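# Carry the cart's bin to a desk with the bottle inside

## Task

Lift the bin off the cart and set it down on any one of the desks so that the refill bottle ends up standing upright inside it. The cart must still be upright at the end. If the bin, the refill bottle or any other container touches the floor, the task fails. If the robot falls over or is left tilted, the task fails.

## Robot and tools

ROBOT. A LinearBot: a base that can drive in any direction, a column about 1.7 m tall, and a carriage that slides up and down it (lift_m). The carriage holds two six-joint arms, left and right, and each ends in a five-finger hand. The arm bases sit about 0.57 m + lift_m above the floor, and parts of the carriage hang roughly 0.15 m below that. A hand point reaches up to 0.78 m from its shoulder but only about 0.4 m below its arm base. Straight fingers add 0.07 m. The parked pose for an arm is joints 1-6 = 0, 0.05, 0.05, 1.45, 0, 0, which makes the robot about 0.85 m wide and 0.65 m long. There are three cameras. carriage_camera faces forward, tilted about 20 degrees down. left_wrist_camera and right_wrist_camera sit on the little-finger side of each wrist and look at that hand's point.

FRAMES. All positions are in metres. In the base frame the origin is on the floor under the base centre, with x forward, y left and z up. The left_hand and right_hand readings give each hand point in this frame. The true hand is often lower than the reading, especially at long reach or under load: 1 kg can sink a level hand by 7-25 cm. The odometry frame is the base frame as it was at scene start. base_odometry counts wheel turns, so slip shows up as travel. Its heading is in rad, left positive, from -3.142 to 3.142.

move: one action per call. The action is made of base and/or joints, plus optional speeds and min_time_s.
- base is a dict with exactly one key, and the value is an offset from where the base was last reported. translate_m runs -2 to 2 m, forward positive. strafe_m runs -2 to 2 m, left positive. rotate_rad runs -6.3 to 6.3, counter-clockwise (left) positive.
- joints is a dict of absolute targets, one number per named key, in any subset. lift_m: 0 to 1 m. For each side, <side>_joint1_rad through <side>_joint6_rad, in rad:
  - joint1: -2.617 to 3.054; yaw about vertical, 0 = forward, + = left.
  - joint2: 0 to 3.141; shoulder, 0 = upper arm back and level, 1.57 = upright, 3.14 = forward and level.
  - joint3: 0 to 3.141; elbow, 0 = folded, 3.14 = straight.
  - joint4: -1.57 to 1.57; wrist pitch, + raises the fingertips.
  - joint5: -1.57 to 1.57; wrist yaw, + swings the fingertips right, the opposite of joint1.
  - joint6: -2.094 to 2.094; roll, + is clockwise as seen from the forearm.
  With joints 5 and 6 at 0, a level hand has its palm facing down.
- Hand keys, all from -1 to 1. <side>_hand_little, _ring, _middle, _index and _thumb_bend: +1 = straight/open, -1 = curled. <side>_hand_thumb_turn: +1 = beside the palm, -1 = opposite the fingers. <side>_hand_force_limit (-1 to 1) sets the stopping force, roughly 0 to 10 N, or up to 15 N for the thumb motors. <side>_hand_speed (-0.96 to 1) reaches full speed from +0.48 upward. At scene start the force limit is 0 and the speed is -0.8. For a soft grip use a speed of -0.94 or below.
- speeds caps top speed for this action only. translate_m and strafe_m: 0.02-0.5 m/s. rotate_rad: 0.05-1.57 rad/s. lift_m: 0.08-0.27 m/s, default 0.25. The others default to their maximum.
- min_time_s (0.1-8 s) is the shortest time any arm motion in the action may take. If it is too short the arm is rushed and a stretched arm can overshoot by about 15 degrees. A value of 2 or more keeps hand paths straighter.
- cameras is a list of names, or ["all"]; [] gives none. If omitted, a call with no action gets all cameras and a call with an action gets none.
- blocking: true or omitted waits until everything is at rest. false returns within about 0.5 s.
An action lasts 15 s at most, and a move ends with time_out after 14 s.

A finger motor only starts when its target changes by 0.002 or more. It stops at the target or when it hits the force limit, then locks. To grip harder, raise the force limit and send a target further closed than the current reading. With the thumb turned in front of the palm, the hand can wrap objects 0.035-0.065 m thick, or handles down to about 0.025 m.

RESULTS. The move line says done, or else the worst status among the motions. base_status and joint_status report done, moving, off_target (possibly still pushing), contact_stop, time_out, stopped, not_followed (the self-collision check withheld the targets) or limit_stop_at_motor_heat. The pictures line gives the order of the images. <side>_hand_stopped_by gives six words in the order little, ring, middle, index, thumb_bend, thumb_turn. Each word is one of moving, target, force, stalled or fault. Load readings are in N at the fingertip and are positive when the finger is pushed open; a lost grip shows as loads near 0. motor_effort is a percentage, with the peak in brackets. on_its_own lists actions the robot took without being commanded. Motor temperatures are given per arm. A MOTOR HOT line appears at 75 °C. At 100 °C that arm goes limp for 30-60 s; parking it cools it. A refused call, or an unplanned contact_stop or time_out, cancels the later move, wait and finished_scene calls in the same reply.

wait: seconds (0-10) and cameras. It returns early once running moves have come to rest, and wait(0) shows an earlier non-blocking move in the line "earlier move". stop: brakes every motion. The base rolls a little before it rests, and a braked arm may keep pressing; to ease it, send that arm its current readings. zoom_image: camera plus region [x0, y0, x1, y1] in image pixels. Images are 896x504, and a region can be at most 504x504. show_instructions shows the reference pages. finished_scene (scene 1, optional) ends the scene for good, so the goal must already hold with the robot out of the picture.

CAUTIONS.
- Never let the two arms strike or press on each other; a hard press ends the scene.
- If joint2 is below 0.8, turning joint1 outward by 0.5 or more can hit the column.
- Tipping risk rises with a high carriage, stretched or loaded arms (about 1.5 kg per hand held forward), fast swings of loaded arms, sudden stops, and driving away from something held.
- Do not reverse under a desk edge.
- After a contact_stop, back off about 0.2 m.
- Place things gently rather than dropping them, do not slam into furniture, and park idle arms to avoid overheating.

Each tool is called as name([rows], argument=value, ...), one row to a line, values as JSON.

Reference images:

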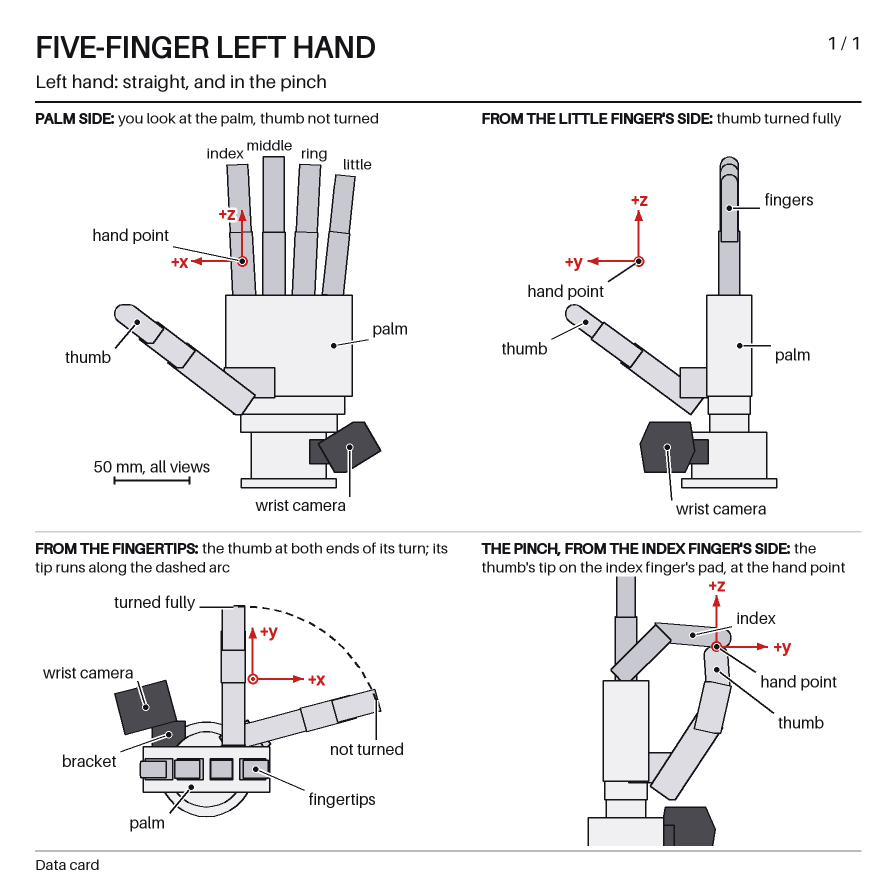

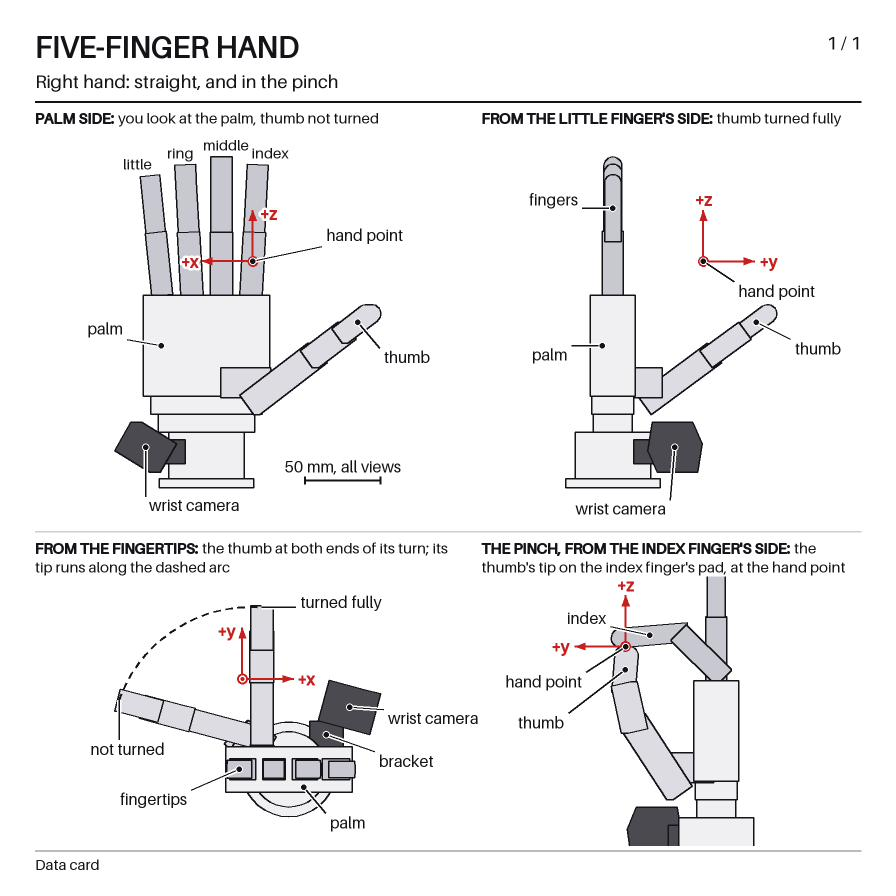

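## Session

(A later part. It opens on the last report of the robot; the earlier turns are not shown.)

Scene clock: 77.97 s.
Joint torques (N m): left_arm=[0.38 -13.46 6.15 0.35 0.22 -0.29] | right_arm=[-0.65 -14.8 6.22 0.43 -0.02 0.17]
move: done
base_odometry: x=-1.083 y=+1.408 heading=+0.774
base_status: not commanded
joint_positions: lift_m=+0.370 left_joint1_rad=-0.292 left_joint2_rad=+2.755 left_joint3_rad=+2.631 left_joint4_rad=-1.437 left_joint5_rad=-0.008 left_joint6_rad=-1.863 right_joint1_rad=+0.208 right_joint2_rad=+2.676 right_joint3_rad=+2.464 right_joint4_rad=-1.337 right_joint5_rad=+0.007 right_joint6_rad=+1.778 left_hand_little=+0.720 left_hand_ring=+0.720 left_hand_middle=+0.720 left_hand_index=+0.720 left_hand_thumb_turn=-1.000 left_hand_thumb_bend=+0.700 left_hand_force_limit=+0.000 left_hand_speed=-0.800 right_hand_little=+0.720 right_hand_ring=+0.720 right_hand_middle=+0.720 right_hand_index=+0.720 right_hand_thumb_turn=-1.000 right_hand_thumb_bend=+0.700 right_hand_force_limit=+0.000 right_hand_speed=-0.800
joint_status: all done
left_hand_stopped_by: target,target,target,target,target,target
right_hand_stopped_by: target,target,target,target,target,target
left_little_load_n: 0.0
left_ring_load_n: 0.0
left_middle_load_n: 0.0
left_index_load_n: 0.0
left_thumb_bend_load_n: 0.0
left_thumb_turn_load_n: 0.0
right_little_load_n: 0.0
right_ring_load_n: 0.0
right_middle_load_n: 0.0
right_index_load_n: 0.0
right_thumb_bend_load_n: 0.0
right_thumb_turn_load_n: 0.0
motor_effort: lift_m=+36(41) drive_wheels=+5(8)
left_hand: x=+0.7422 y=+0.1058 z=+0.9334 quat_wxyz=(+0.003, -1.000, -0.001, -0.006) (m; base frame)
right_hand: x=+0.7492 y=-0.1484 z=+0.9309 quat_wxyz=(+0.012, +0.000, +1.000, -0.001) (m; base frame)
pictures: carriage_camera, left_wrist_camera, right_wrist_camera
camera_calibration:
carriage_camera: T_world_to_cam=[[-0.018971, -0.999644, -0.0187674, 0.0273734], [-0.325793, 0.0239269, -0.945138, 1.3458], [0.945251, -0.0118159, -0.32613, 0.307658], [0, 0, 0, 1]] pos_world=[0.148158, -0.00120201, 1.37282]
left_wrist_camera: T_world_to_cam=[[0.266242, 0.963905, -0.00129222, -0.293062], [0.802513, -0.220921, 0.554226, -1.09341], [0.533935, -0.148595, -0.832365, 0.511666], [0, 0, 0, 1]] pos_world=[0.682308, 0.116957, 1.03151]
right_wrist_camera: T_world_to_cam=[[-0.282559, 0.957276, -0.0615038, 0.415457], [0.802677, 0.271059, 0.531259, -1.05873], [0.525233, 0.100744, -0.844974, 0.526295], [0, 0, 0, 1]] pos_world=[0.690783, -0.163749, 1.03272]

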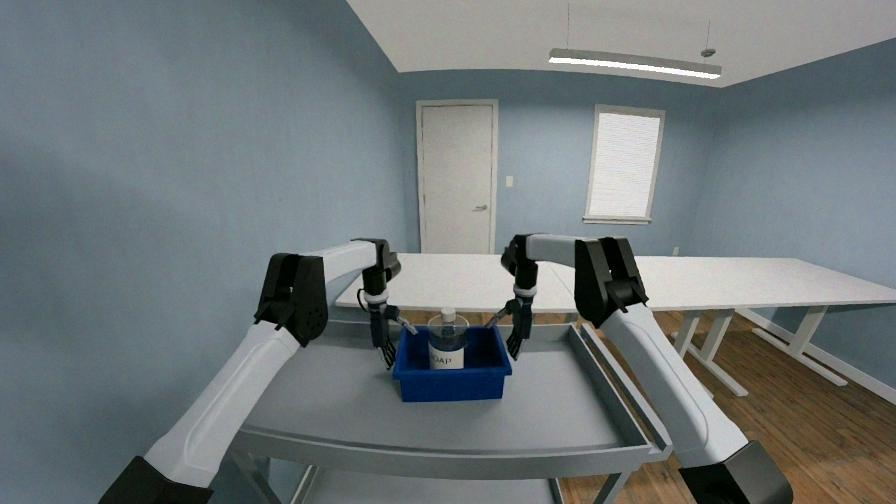

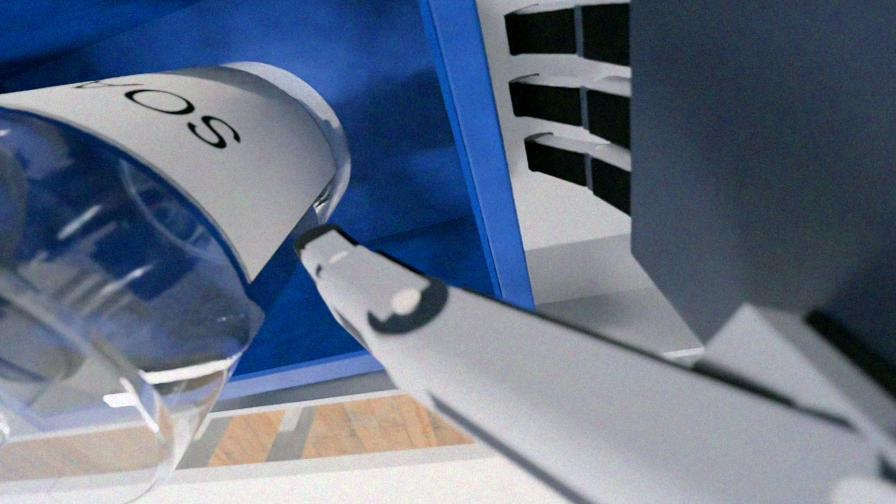

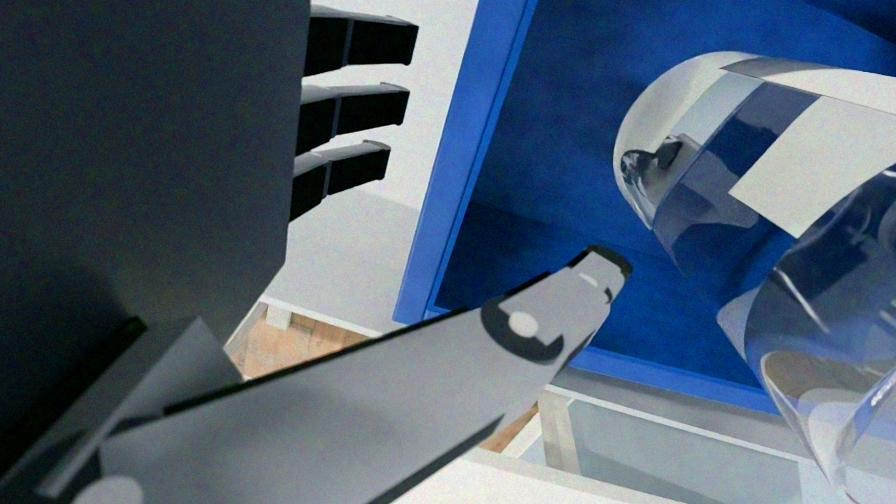

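move(joints={"lift_m": 0.325}, speeds={"lift_m": 0.08}, cameras=["all"])

zoom_image(camera="carriage_camera", region=[370, 260, 540, 430])

Scene clock: 80.67 s.
Joint torques (N m): left_arm=[0.43 -13.81 6.22 0.33 0.23 -0.29] | right_arm=[-0.58 -14.98 6.13 0.43 -0.01 0.2]
Motor temperatures (°C): left_arm=[28 41 37 28 25 27] | right_arm=[25 42 32 28 27 28]
move: done
base_odometry: x=-1.083 y=+1.408 heading=+0.774
base_status: not commanded
joint_positions: lift_m=+0.325 left_joint1_rad=-0.292 left_joint2_rad=+2.757 left_joint3_rad=+2.630 left_joint4_rad=-1.436 left_joint5_rad=-0.008 left_joint6_rad=-1.863 right_joint1_rad=+0.207 right_joint2_rad=+2.677 right_joint3_rad=+2.464 right_joint4_rad=-1.335 right_joint5_rad=+0.007 right_joint6_rad=+1.778 left_hand_little=+0.720 left_hand_ring=+0.720 left_hand_middle=+0.720 left_hand_index=+0.720 left_hand_thumb_turn=-1.000 left_hand_thumb_bend=+0.700 left_hand_force_limit=+0.000 left_hand_speed=-0.800 right_hand_little=+0.720 right_hand_ring=+0.720 right_hand_middle=+0.720 right_hand_index=+0.720 right_hand_thumb_turn=-1.000 right_hand_thumb_bend=+0.700 right_hand_force_limit=+0.000 right_hand_speed=-0.800
joint_status: all done
left_hand_stopped_by: target,target,target,target,target,target
right_hand_stopped_by: target,target,target,target,target,target
left_little_load_n: 0.0
left_ring_load_n: 0.0
left_middle_load_n: 0.0
left_index_load_n: 0.0
left_thumb_bend_load_n: 0.0
left_thumb_turn_load_n: 0.0
right_little_load_n: -0.5
right_ring_load_n: 0.0
right_middle_load_n: 0.0
right_index_load_n: 0.0
right_thumb_bend_load_n: -0.5
right_thumb_turn_load_n: -0.5
motor_effort: lift_m=+37(39) drive_wheels=+2(6)
left_hand: x=+0.7419 y=+0.1059 z=+0.8869 quat_wxyz=(+0.003, -1.000, +0.000, -0.004) (m; base frame)
right_hand: x=+0.7494 y=-0.1486 z=+0.8853 quat_wxyz=(+0.012, +0.000, +1.000, -0.001) (m; base frame)
pictures: carriage_camera, left_wrist_camera, right_wrist_camera
camera_calibration:
carriage_camera: T_world_to_cam=[[-0.018971, -0.999644, -0.0187674, 0.0265289], [-0.325793, 0.0239269, -0.945138, 1.30327], [0.945251, -0.0118159, -0.32613, 0.292982], [0, 0, 0, 1]] pos_world=[0.148158, -0.00120201, 1.32782]
left_wrist_camera: T_world_to_cam=[[0.266254, 0.963902, -0.00119488, -0.293295], [0.803765, -0.221335, 0.552244, -1.06645], [0.532044, -0.147998, -0.833682, 0.475638], [0, 0, 0, 1]] pos_world=[0.682204, 0.117058, 0.98512]
right_wrist_camera: T_world_to_cam=[[-0.28219, 0.957384, -0.0615191, 0.412589], [0.802754, 0.270753, 0.531299, -1.03483], [0.525313, 0.100543, -0.844948, 0.487639], [0, 0, 0, 1]] pos_world=[0.690983, -0.16385, 0.987218]

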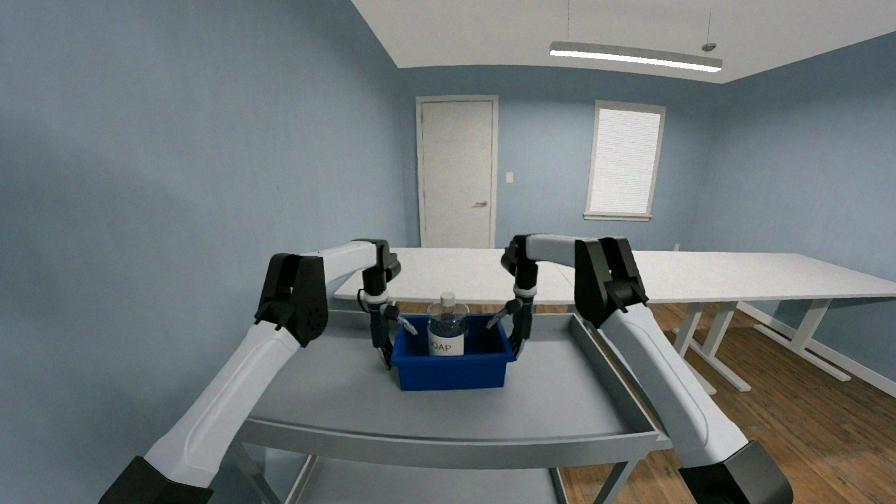

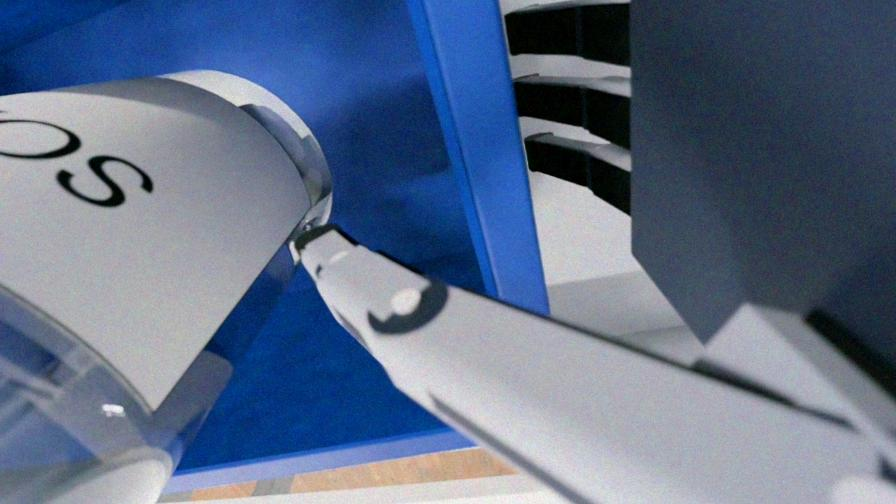

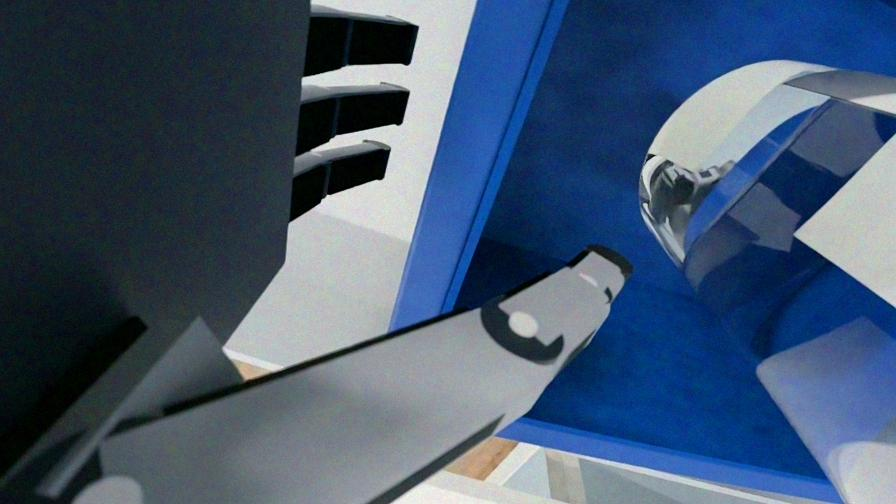

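Scaled by 2.965 from the camera's 896x504 image, which has a finer 1280x720 frame.

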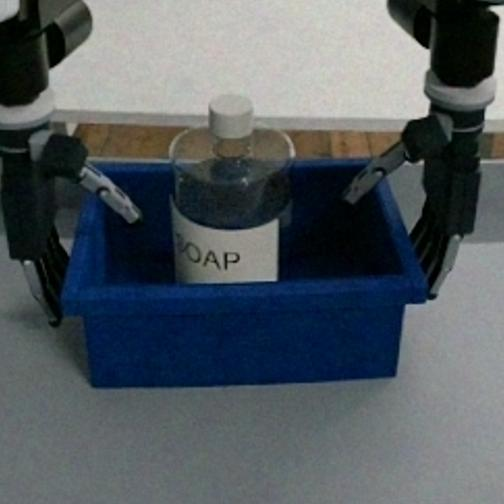

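move(joints={"right_joint3_rad": 2.42, "right_joint4_rad": -1.29, "left_hand_speed": -0.93, "right_hand_speed": -0.93, "left_hand_force_limit": -0.4, "right_hand_force_limit": -0.4}, min_time_s=1)

move(joints={"left_hand_little": -0.2, "left_hand_ring": -0.2, "left_hand_middle": -0.2, "left_hand_index": -0.2, "right_hand_little": -0.2, "right_hand_ring": -0.2, "right_hand_middle": -0.2, "right_hand_index": -0.2}, cameras=["all"])

zoom_image(camera="carriage_camera", region=[370, 260, 540, 430])

Scene clock: 83.07 s.
Joint torques (N m): left_arm=[0.42 -13.74 6.22 0.34 0.23 -0.3] | right_arm=[-0.61 -14.93 5.78 0.48 -0.02 0.18]
move: done
base_odometry: x=-1.083 y=+1.408 heading=+0.774
base_status: not commanded
joint_positions: lift_m=+0.325 left_joint1_rad=-0.292 left_joint2_rad=+2.757 left_joint3_rad=+2.630 left_joint4_rad=-1.436 left_joint5_rad=-0.008 left_joint6_rad=-1.863 right_joint1_rad=+0.207 right_joint2_rad=+2.677 right_joint3_rad=+2.430 right_joint4_rad=-1.305 right_joint5_rad=+0.007 right_joint6_rad=+1.778 left_hand_little=+0.720 left_hand_ring=+0.720 left_hand_middle=+0.720 left_hand_index=+0.720 left_hand_thumb_turn=-1.000 left_hand_thumb_bend=+0.700 left_hand_force_limit=-0.400 left_hand_speed=-0.930 right_hand_little=+0.720 right_hand_ring=+0.720 right_hand_middle=+0.720 right_hand_index=+0.720 right_hand_thumb_turn=-1.000 right_hand_thumb_bend=+0.700 right_hand_force_limit=-0.400 right_hand_speed=-0.930
joint_status: all done
left_hand_stopped_by: target,target,target,target,target,target
right_hand_stopped_by: target,target,target,target,target,target
left_little_load_n: 0.0
left_ring_load_n: 0.0
left_middle_load_n: 0.0
left_index_load_n: 0.0
left_thumb_bend_load_n: 0.0
left_thumb_turn_load_n: 0.0
right_little_load_n: 0.0
right_ring_load_n: 0.0
right_middle_load_n: 0.0
right_index_load_n: 0.0
right_thumb_bend_load_n: 0.0
right_thumb_turn_load_n: 0.0
motor_effort: lift_m=+37(37) drive_wheels=+3(9)
left_hand: x=+0.7419 y=+0.1059 z=+0.8869 quat_wxyz=(+0.003, -1.000, +0.000, -0.004) (m; base frame)
right_hand: x=+0.7484 y=-0.1488 z=+0.8765 quat_wxyz=(+0.010, +0.000, +1.000, -0.002) (m; base frame)
pictures: none

Scene clock: 88.10 s.
Joint torques (N m): left_arm=[-0.32 -13.79 6.24 0.37 0.48 -0.26] | right_arm=[0.13 -14.89 6.19 0.46 -0.32 0.19]
move: off_target
base_odometry: x=-1.083 y=+1.408 heading=+0.774
base_status: not commanded
joint_positions: lift_m=+0.325 left_joint1_rad=-0.283 left_joint2_rad=+2.757 left_joint3_rad=+2.630 left_joint4_rad=-1.440 left_joint5_rad=-0.032 left_joint6_rad=-1.866 right_joint1_rad=+0.199 right_joint2_rad=+2.677 right_joint3_rad=+2.424 right_joint4_rad=-1.302 right_joint5_rad=+0.035 right_joint6_rad=+1.778 left_hand_little=-0.040 left_hand_ring=+0.104 left_hand_middle=+0.209 left_hand_index=+0.078 left_hand_thumb_turn=-1.000 left_hand_thumb_bend=+0.700 left_hand_force_limit=-0.400 left_hand_speed=-0.930 right_hand_little=-0.197 right_hand_ring=-0.145 right_hand_middle=+0.071 right_hand_index=-0.158 right_hand_thumb_turn=-1.000 right_hand_thumb_bend=+0.700 right_hand_force_limit=-0.400 right_hand_speed=-0.930
joint_status: left_hand_little off_target (ended at -0.040, target -0.200); left_hand_ring off_target (ended at +0.104, target -0.200); left_hand_middle off_target (ended at +0.209, target -0.200); left_hand_index off_target (ended at +0.078, target -0.200); right_hand_ring off_target (ended at -0.145, target -0.200); right_hand_middle off_target (ended at +0.071, target -0.200); right_hand_index off_target (ended at -0.158, target -0.200); the others done
left_hand_stopped_by: force,force,force,force,target,target
right_hand_stopped_by: force,force,force,force,target,target
left_little_load_n: 3.0
left_ring_load_n: 0.0
left_middle_load_n: 0.0
left_index_load_n: 0.0
left_thumb_bend_load_n: 0.0
left_thumb_turn_load_n: 0.0
right_little_load_n: 4.5
right_ring_load_n: 0.0
right_middle_load_n: 0.5
right_index_load_n: 1.5
right_thumb_bend_load_n: 0.0
right_thumb_turn_load_n: 0.0
motor_effort: lift_m=+36(37) drive_wheels=+4(9)
left_hand: x=+0.7441 y=+0.1152 z=+0.8856 quat_wxyz=(+0.015, -1.000, -0.006, -0.006) (m; base frame)
right_hand: x=+0.7502 y=-0.1586 z=+0.8737 quat_wxyz=(+0.011, +0.004, +1.000, -0.016) (m; base frame)
pictures: carriage_camera, left_wrist_camera, right_wrist_camera
camera_calibration:
carriage_camera: T_world_to_cam=[[-0.018971, -0.999644, -0.0187674, 0.0265289], [-0.325793, 0.0239269, -0.945138, 1.30327], [0.945251, -0.0118159, -0.32613, 0.292982], [0, 0, 0, 1]] pos_world=[0.148158, -0.00120201, 1.32782]
left_wrist_camera: T_world_to_cam=[[0.254713, 0.966764, 0.0221252, -0.315276], [0.804791, -0.224612, 0.549419, -1.06344], [0.536127, -0.122138, -0.835254, 0.470108], [0, 0, 0, 1]] pos_world=[0.684111, 0.123355, 0.983907]
right_wrist_camera: T_world_to_cam=[[-0.273716, 0.95775, -0.088287, 0.438808], [0.805659, 0.278448, 0.522858, -1.02009], [0.52535, 0.0719853, -0.847836, 0.476367], [0, 0, 0, 1]] pos_world=[0.691695, -0.170517, 0.975985]

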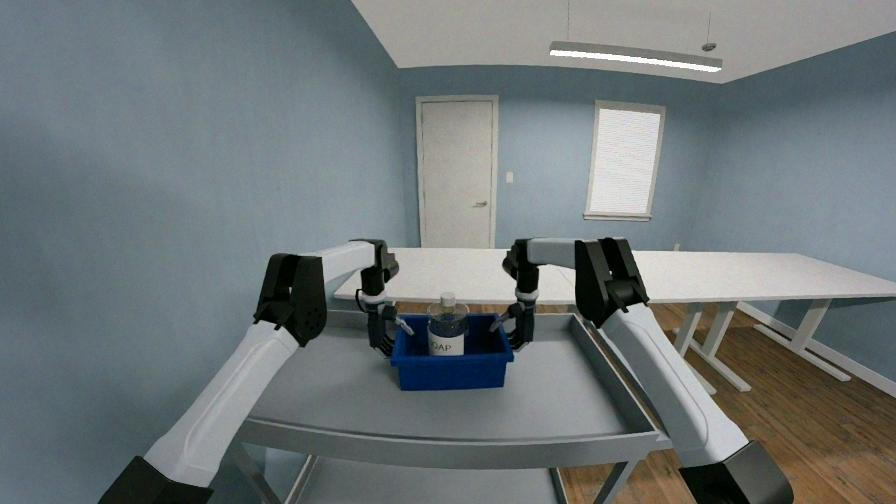

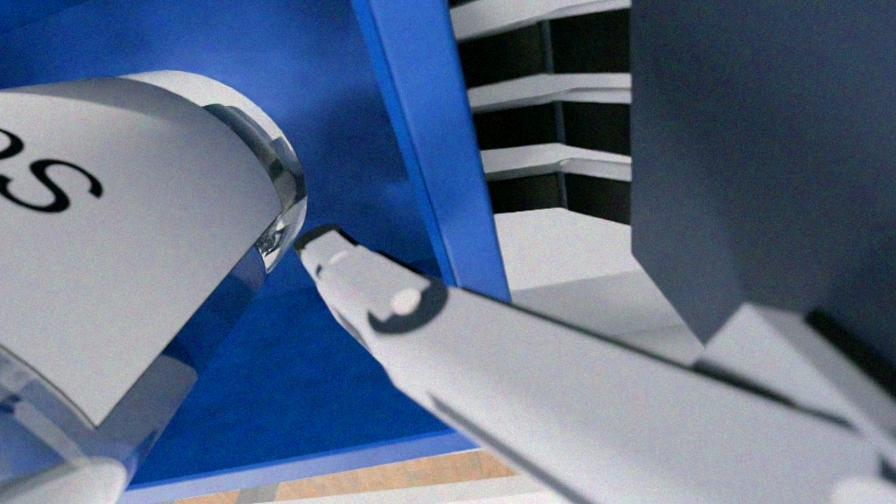

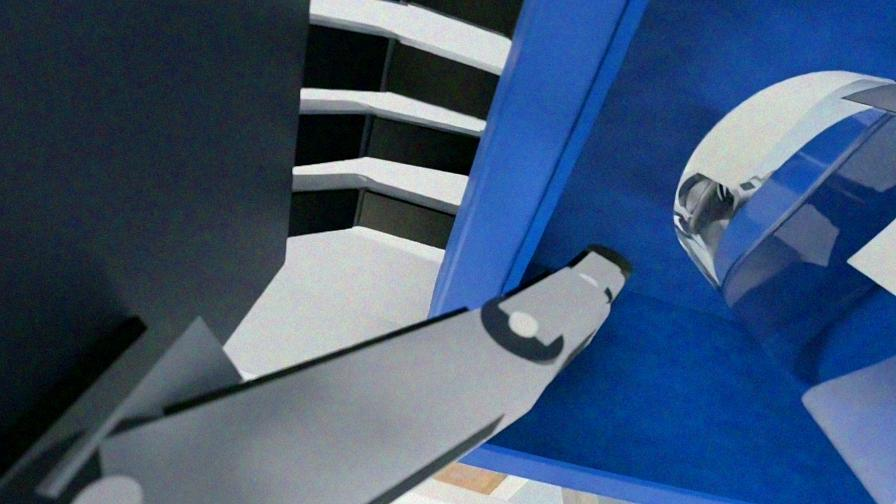

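Scaled by 2.965 from the camera's 896x504 image, which has a finer 1280x720 frame.

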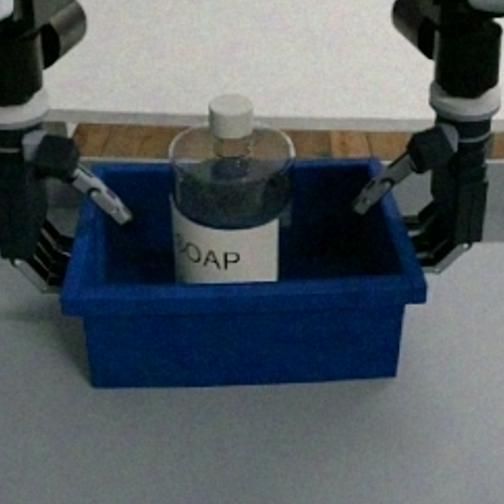

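move(joints={"left_hand_speed": -0.9, "right_hand_speed": -0.9, "left_hand_force_limit": -0.2, "right_hand_force_limit": -0.2, "left_hand_thumb_bend": -0.3, "right_hand_thumb_bend": -0.3}, cameras=["all"])

zoom_image(camera="carriage_camera", region=[370, 260, 540, 430])

Scene clock: 92.73 s.
Joint torques (N m): left_arm=[-0.27 -13.76 6.17 0.37 0.5 -0.27] | right_arm=[0.08 -14.94 6.17 0.47 -0.29 0.18]
Motor temperatures (°C): left_arm=[28 48 37 28 25 27] | right_arm=[25 44 33 28 28 28]
move: off_target
base_odometry: x=-1.083 y=+1.408 heading=+0.774
base_status: not commanded
joint_positions: lift_m=+0.325 left_joint1_rad=-0.283 left_joint2_rad=+2.757 left_joint3_rad=+2.630 left_joint4_rad=-1.440 left_joint5_rad=-0.032 left_joint6_rad=-1.866 right_joint1_rad=+0.199 right_joint2_rad=+2.677 right_joint3_rad=+2.424 right_joint4_rad=-1.302 right_joint5_rad=+0.035 right_joint6_rad=+1.778 left_hand_little=-0.040 left_hand_ring=+0.104 left_hand_middle=+0.209 left_hand_index=+0.079 left_hand_thumb_turn=-1.000 left_hand_thumb_bend=+0.286 left_hand_force_limit=-0.200 left_hand_speed=-0.900 right_hand_little=-0.197 right_hand_ring=-0.145 right_hand_middle=+0.071 right_hand_index=-0.158 right_hand_thumb_turn=-1.000 right_hand_thumb_bend=+0.527 right_hand_force_limit=-0.200 right_hand_speed=-0.900
joint_status: left_hand_thumb_bend off_target (ended at +0.286, target -0.300); right_hand_thumb_bend off_target (ended at +0.527, target -0.300); the others done
left_hand_stopped_by: force,force,force,force,force,target
right_hand_stopped_by: force,force,force,force,force,target
left_little_load_n: 4.0
left_ring_load_n: 0.5
left_middle_load_n: 0.0
left_index_load_n: 3.0
left_thumb_bend_load_n: 6.0
left_thumb_turn_load_n: 0.5
right_little_load_n: 6.0
right_ring_load_n: 1.0
right_middle_load_n: 0.0
right_index_load_n: 3.0
right_thumb_bend_load_n: 6.0
right_thumb_turn_load_n: 1.0
motor_effort: lift_m=+37(37) drive_wheels=+2(9)
left_hand: x=+0.7442 y=+0.1153 z=+0.8856 quat_wxyz=(+0.015, -1.000, -0.006, -0.006) (m; base frame)
right_hand: x=+0.7503 y=-0.1587 z=+0.8737 quat_wxyz=(+0.011, +0.004, +1.000, -0.016) (m; base frame)
pictures: carriage_camera, left_wrist_camera, right_wrist_camera
camera_calibration:
carriage_camera: T_world_to_cam=[[-0.018971, -0.999644, -0.0187674, 0.0265289], [-0.325793, 0.0239269, -0.945138, 1.30327], [0.945251, -0.0118159, -0.32613, 0.292982], [0, 0, 0, 1]] pos_world=[0.148158, -0.00120201, 1.32782]
left_wrist_camera: T_world_to_cam=[[0.2547, 0.966759, 0.0224947, -0.315727], [0.804736, -0.224798, 0.549423, -1.06336], [0.536216, -0.121835, -0.835242, 0.47001], [0, 0, 0, 1]] pos_world=[0.684111, 0.123455, 0.983906]
right_wrist_camera: T_world_to_cam=[[-0.273729, 0.95771, -0.0886767, 0.439217], [0.805402, 0.278637, 0.523153, -1.02025], [0.525738, 0.0717821, -0.847613, 0.475794], [0, 0, 0, 1]] pos_world=[0.691794, -0.170517, 0.975984]

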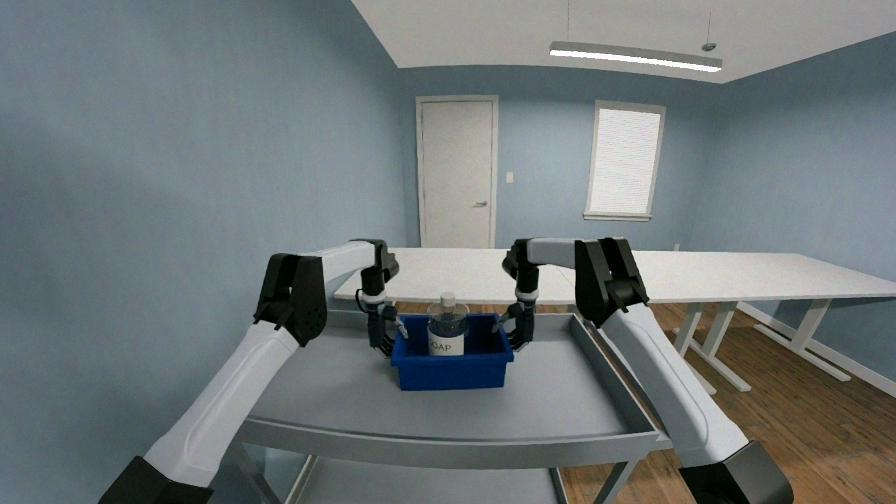

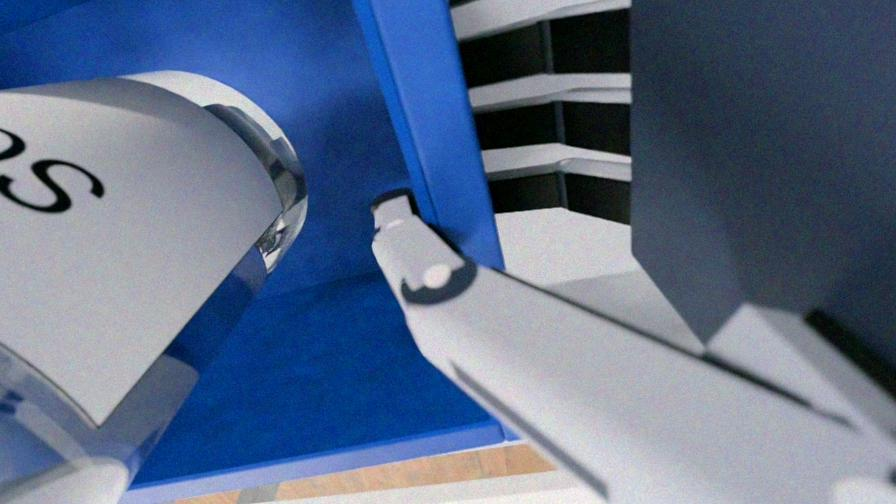

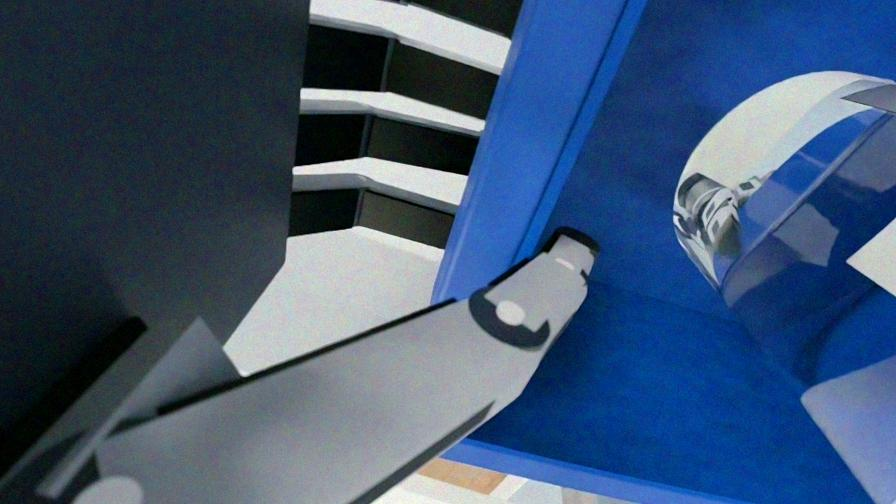

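Scaled by 2.965 from the camera's 896x504 image, which has a finer 1280x720 frame.

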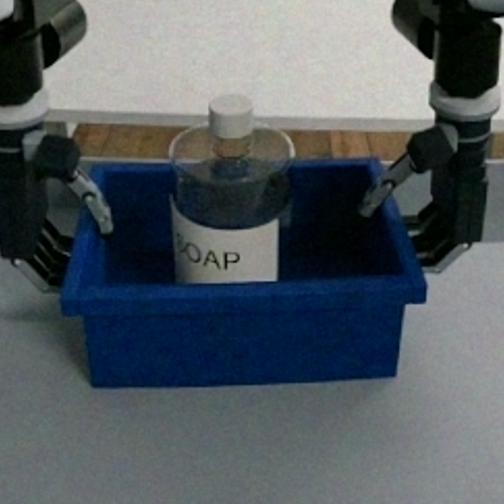

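move(joints={"left_hand_speed": -0.93, "right_hand_speed": -0.93, "left_hand_force_limit": 0.2, "right_hand_force_limit": 0.2, "left_hand_thumb_bend": -0.4, "right_hand_thumb_bend": -0.4, "left_hand_little": -0.4, "left_hand_ring": -0.4, "left_hand_middle": -0.4, "left_hand_index": -0.4, "right_hand_little": -0.4, "right_hand_ring": -0.4, "right_hand_middle": -0.4, "right_hand_index": -0.4})

move(joints={"lift_m": 0.345}, speeds={"lift_m": 0.08}, cameras=["all"])

zoom_image(camera="carriage_camera", region=[370, 260, 540, 430])

Scene clock: 94.20 s.
Joint torques (N m): left_arm=[-0.35 -13.74 6.19 0.35 0.58 -0.24] | right_arm=[0.05 -14.87 6.32 0.45 -0.31 0.17]
move: off_target
base_odometry: x=-1.083 y=+1.408 heading=+0.774
base_status: not commanded
joint_positions: lift_m=+0.325 left_joint1_rad=-0.283 left_joint2_rad=+2.757 left_joint3_rad=+2.630 left_joint4_rad=-1.440 left_joint5_rad=-0.040 left_joint6_rad=-1.866 right_joint1_rad=+0.199 right_joint2_rad=+2.677 right_joint3_rad=+2.423 right_joint4_rad=-1.301 right_joint5_rad=+0.036 right_joint6_rad=+1.778 left_hand_little=-0.051 left_hand_ring=+0.080 left_hand_middle=+0.179 left_hand_index=+0.068 left_hand_thumb_turn=-1.000 left_hand_thumb_bend=+0.283 left_hand_force_limit=+0.200 left_hand_speed=-0.930 right_hand_little=-0.202 right_hand_ring=-0.157 right_hand_middle=+0.002 right_hand_index=-0.169 right_hand_thumb_turn=-1.000 right_hand_thumb_bend=+0.525 right_hand_force_limit=+0.200 right_hand_speed=-0.930
joint_status: left_hand_little off_target (ended at -0.051, target -0.400); left_hand_ring off_target (ended at +0.080, target -0.400); left_hand_middle off_target (ended at +0.179, target -0.400); left_hand_index off_target (ended at +0.068, target -0.400); left_hand_thumb_bend off_target (ended at +0.283, target -0.400); right_hand_little off_target (ended at -0.202, target -0.400); right_hand_ring off_target (ended at -0.157, target -0.400); right_hand_middle off_target (ended at +0.002, target -0.400); right_hand_index off_target (ended at -0.169, target -0.400); right_hand_thumb_bend off_target (ended at +0.525, target -0.400); the others done
left_hand_stopped_by: force,force,force,force,force,target
right_hand_stopped_by: force,force,force,force,force,target
left_little_load_n: 4.5
left_ring_load_n: 4.5
left_middle_load_n: 5.5
left_index_load_n: 4.5
left_thumb_bend_load_n: 10.0
left_thumb_turn_load_n: 1.5
right_little_load_n: 4.5
right_ring_load_n: 4.5
right_middle_load_n: 6.5
right_index_load_n: 6.5
right_thumb_bend_load_n: 9.5
right_thumb_turn_load_n: 1.0
motor_effort: lift_m=+37(37) drive_wheels=+3(6)
left_hand: x=+0.7446 y=+0.1169 z=+0.8853 quat_wxyz=(+0.019, -1.000, -0.006, -0.007) (m; base frame)
right_hand: x=+0.7503 y=-0.1588 z=+0.8734 quat_wxyz=(+0.011, +0.004, +1.000, -0.016) (m; base frame)
pictures: none

Scene clock: 94.83 s.
Joint torques (N m): left_arm=[-0.42 -15.73 7.49 0.14 0.65 -0.27] | right_arm=[0.01 -17.48 7.61 0.19 -0.36 0.14]
move: done
base_odometry: x=-1.083 y=+1.408 heading=+0.774
base_status: not commanded
joint_positions: lift_m=+0.345 left_joint1_rad=-0.283 left_joint2_rad=+2.780 left_joint3_rad=+2.616 left_joint4_rad=-1.419 left_joint5_rad=-0.045 left_joint6_rad=-1.866 right_joint1_rad=+0.199 right_joint2_rad=+2.703 right_joint3_rad=+2.410 right_joint4_rad=-1.284 right_joint5_rad=+0.041 right_joint6_rad=+1.785 left_hand_little=-0.051 left_hand_ring=+0.080 left_hand_middle=+0.178 left_hand_index=+0.067 left_hand_thumb_turn=-1.000 left_hand_thumb_bend=+0.282 left_hand_force_limit=+0.200 left_hand_speed=-0.930 right_hand_little=-0.202 right_hand_ring=-0.157 right_hand_middle=+0.002 right_hand_index=-0.169 right_hand_thumb_turn=-1.000 right_hand_thumb_bend=+0.525 right_hand_force_limit=+0.200 right_hand_speed=-0.930
joint_status: all done
left_hand_stopped_by: force,force,force,force,force,target
right_hand_stopped_by: force,force,force,force,force,target
left_little_load_n: 8.5
left_ring_load_n: 1.0
left_middle_load_n: 0.0
left_index_load_n: 0.0
left_thumb_bend_load_n: 0.5
left_thumb_turn_load_n: 0.0
right_little_load_n: 7.0
right_ring_load_n: 1.5
right_middle_load_n: 2.5
right_index_load_n: 10.5
right_thumb_bend_load_n: 5.5
right_thumb_turn_load_n: 1.5
motor_effort: lift_m=+38(42) drive_wheels=+4(9)
left_hand: x=+0.7439 y=+0.1181 z=+0.8894 quat_wxyz=(+0.024, -1.000, -0.006, -0.001) (m; base frame)
right_hand: x=+0.7477 y=-0.1607 z=+0.8760 quat_wxyz=(+0.001, +0.008, +1.000, -0.021) (m; base frame)
pictures: carriage_camera, left_wrist_camera, right_wrist_camera
camera_calibration:
carriage_camera: T_world_to_cam=[[-0.018971, -0.999644, -0.0187674, 0.0269024], [-0.325793, 0.0239269, -0.945138, 1.32208], [0.945251, -0.0118159, -0.32613, 0.299472], [0, 0, 0, 1]] pos_world=[0.148158, -0.00120201, 1.34772]
left_wrist_camera: T_world_to_cam=[[0.255051, 0.966248, 0.0362363, -0.330878], [0.810621, -0.234101, 0.536741, -1.05656], [0.527108, -0.107523, -0.842968, 0.485607], [0, 0, 0, 1]] pos_world=[0.684894, 0.124582, 0.988441]
right_wrist_camera: T_world_to_cam=[[-0.268205, 0.958898, -0.0926359, 0.440209], [0.817965, 0.277469, 0.503929, -1.01155], [0.50892, 0.0593831, -0.858763, 0.499593], [0, 0, 0, 1]] pos_world=[0.691229, -0.171108, 0.979562]

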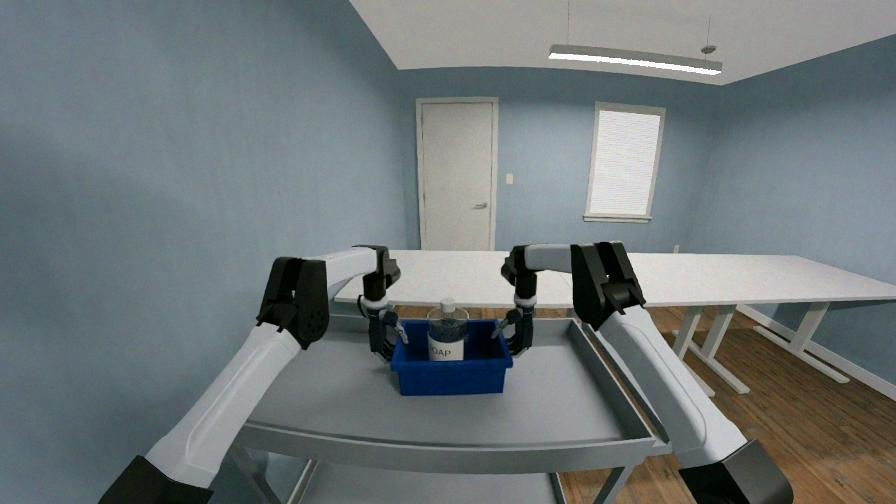

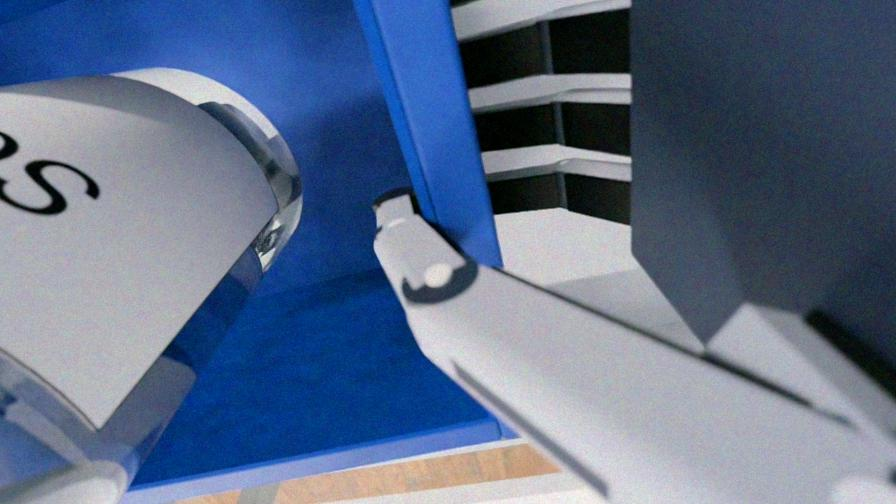

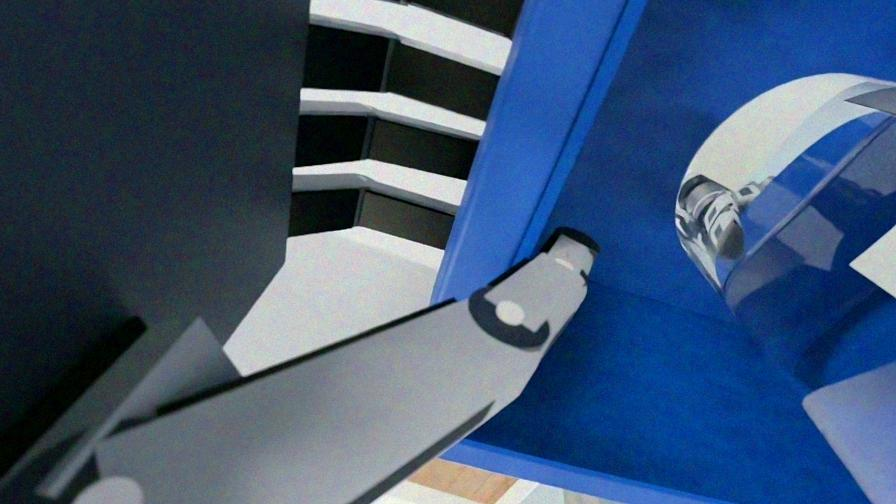

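Scaled by 2.965 from the camera's 896x504 image, which has a finer 1280x720 frame.

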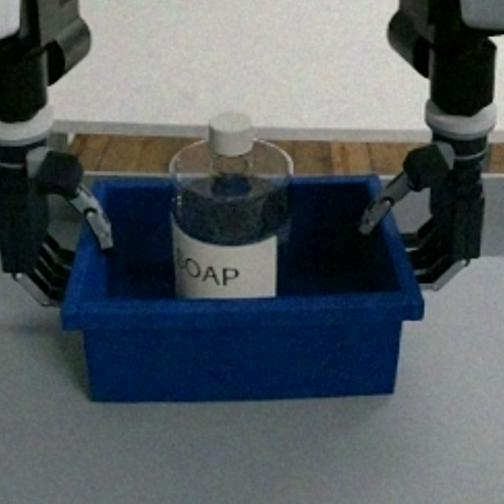

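move(joints={"lift_m": 0.375}, speeds={"lift_m": 0.08}, cameras=["all"])

zoom_image(camera="carriage_camera", region=[370, 260, 540, 430])

Scene clock: 95.93 s.
Joint torques (N m): left_arm=[-0.21 -17.46 8.38 0.03 0.63 -0.26] | right_arm=[0.03 -19.22 8.51 0.29 -0.37 0.02]
move: done
base_odometry: x=-1.083 y=+1.408 heading=+0.774
base_status: not commanded
joint_positions: lift_m=+0.375 left_joint1_rad=-0.285 left_joint2_rad=+2.802 left_joint3_rad=+2.606 left_joint4_rad=-1.411 left_joint5_rad=-0.045 left_joint6_rad=-1.866 right_joint1_rad=+0.199 right_joint2_rad=+2.722 right_joint3_rad=+2.400 right_joint4_rad=-1.302 right_joint5_rad=+0.041 right_joint6_rad=+1.796 left_hand_little=-0.051 left_hand_ring=+0.080 left_hand_middle=+0.178 left_hand_index=+0.067 left_hand_thumb_turn=-1.000 left_hand_thumb_bend=+0.282 left_hand_force_limit=+0.200 left_hand_speed=-0.930 right_hand_little=-0.202 right_hand_ring=-0.157 right_hand_middle=+0.001 right_hand_index=-0.168 right_hand_thumb_turn=-1.000 right_hand_thumb_bend=+0.525 right_hand_force_limit=+0.200 right_hand_speed=-0.930
joint_status: all done
left_hand_stopped_by: force,force,force,force,force,target
right_hand_stopped_by: force,force,force,force,force,target
left_little_load_n: 11.0
left_ring_load_n: 0.0
left_middle_load_n: 0.0
left_index_load_n: 0.0
left_thumb_bend_load_n: 1.5
left_thumb_turn_load_n: 0.5
right_little_load_n: 1.5
right_ring_load_n: 0.0
right_middle_load_n: 0.0
right_index_load_n: 16.5
right_thumb_bend_load_n: 5.0
right_thumb_turn_load_n: 5.0
motor_effort: lift_m=+39(44) drive_wheels=-1(5)
left_hand: x=+0.7398 y=+0.1180 z=+0.9052 quat_wxyz=(+0.026, -1.000, -0.005, +0.011) (m; base frame)
right_hand: x=+0.7373 y=-0.1633 z=+0.8924 quat_wxyz=(-0.022, +0.013, +0.999, -0.026) (m; base frame)
pictures: carriage_camera, left_wrist_camera, right_wrist_camera
camera_calibration:
carriage_camera: T_world_to_cam=[[-0.018971, -0.999644, -0.0187674, 0.0274635], [-0.325793, 0.0239269, -0.945138, 1.35034], [0.945251, -0.0118159, -0.32613, 0.309223], [0, 0, 0, 1]] pos_world=[0.148158, -0.00120201, 1.37762]
left_wrist_camera: T_world_to_cam=[[0.257719, 0.965548, 0.0360345, -0.33197], [0.822052, -0.23871, 0.516961, -1.05164], [0.507752, -0.103608, -0.85525, 0.526043], [0, 0, 0, 1]] pos_world=[0.682959, 0.123997, 1.00552]
right_wrist_camera: T_world_to_cam=[[-0.261778, 0.960948, -0.0897241, 0.434422], [0.843353, 0.272961, 0.46287, -0.993328], [0.469285, 0.0455001, -0.881874, 0.566708], [0, 0, 0, 1]] pos_world=[0.6855, -0.172102, 0.998525]

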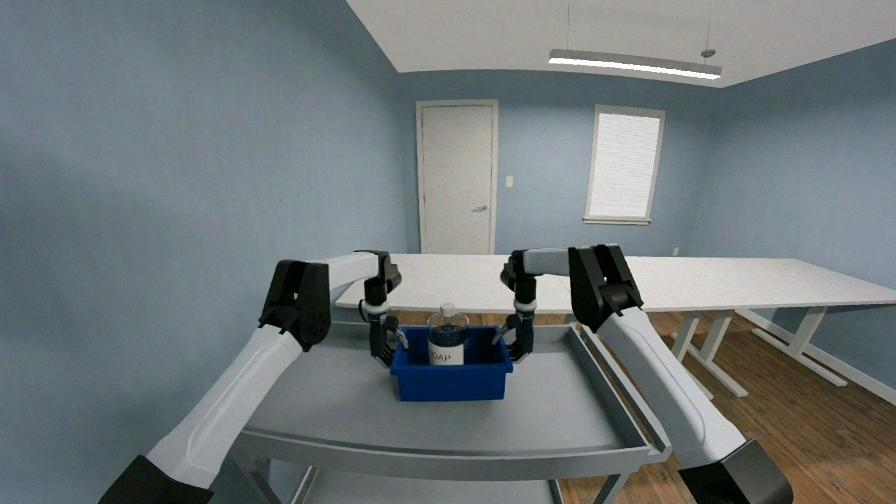

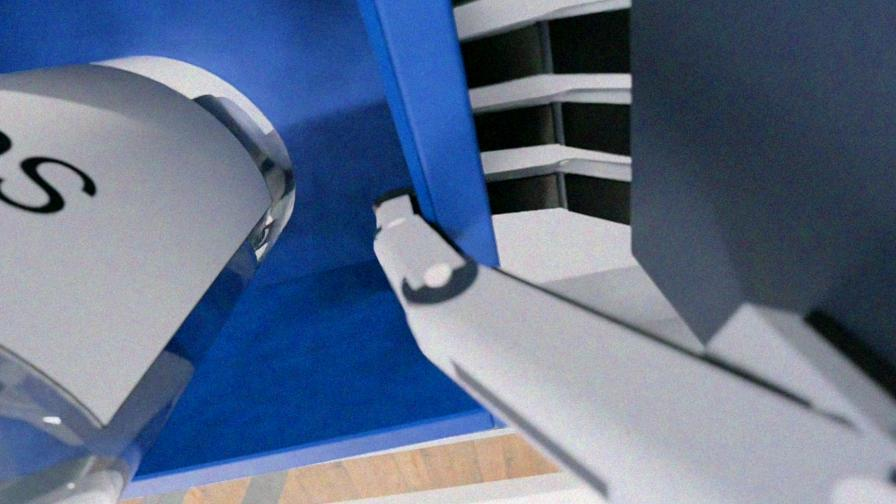

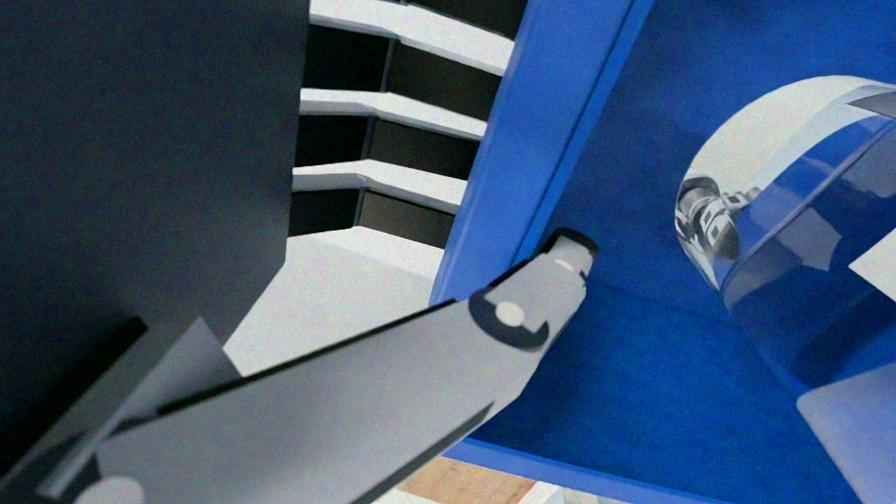

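Scaled by 2.965 from the camera's 896x504 image, which has a finer 1280x720 frame.

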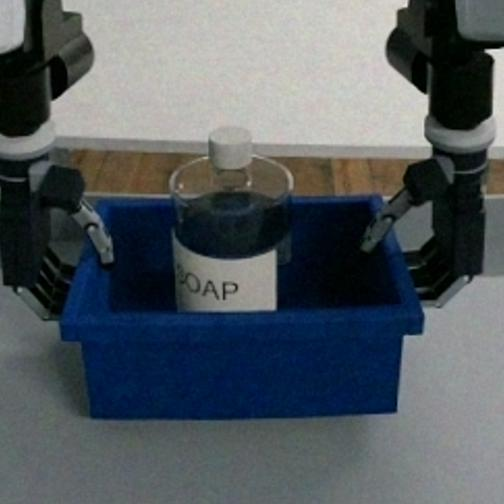

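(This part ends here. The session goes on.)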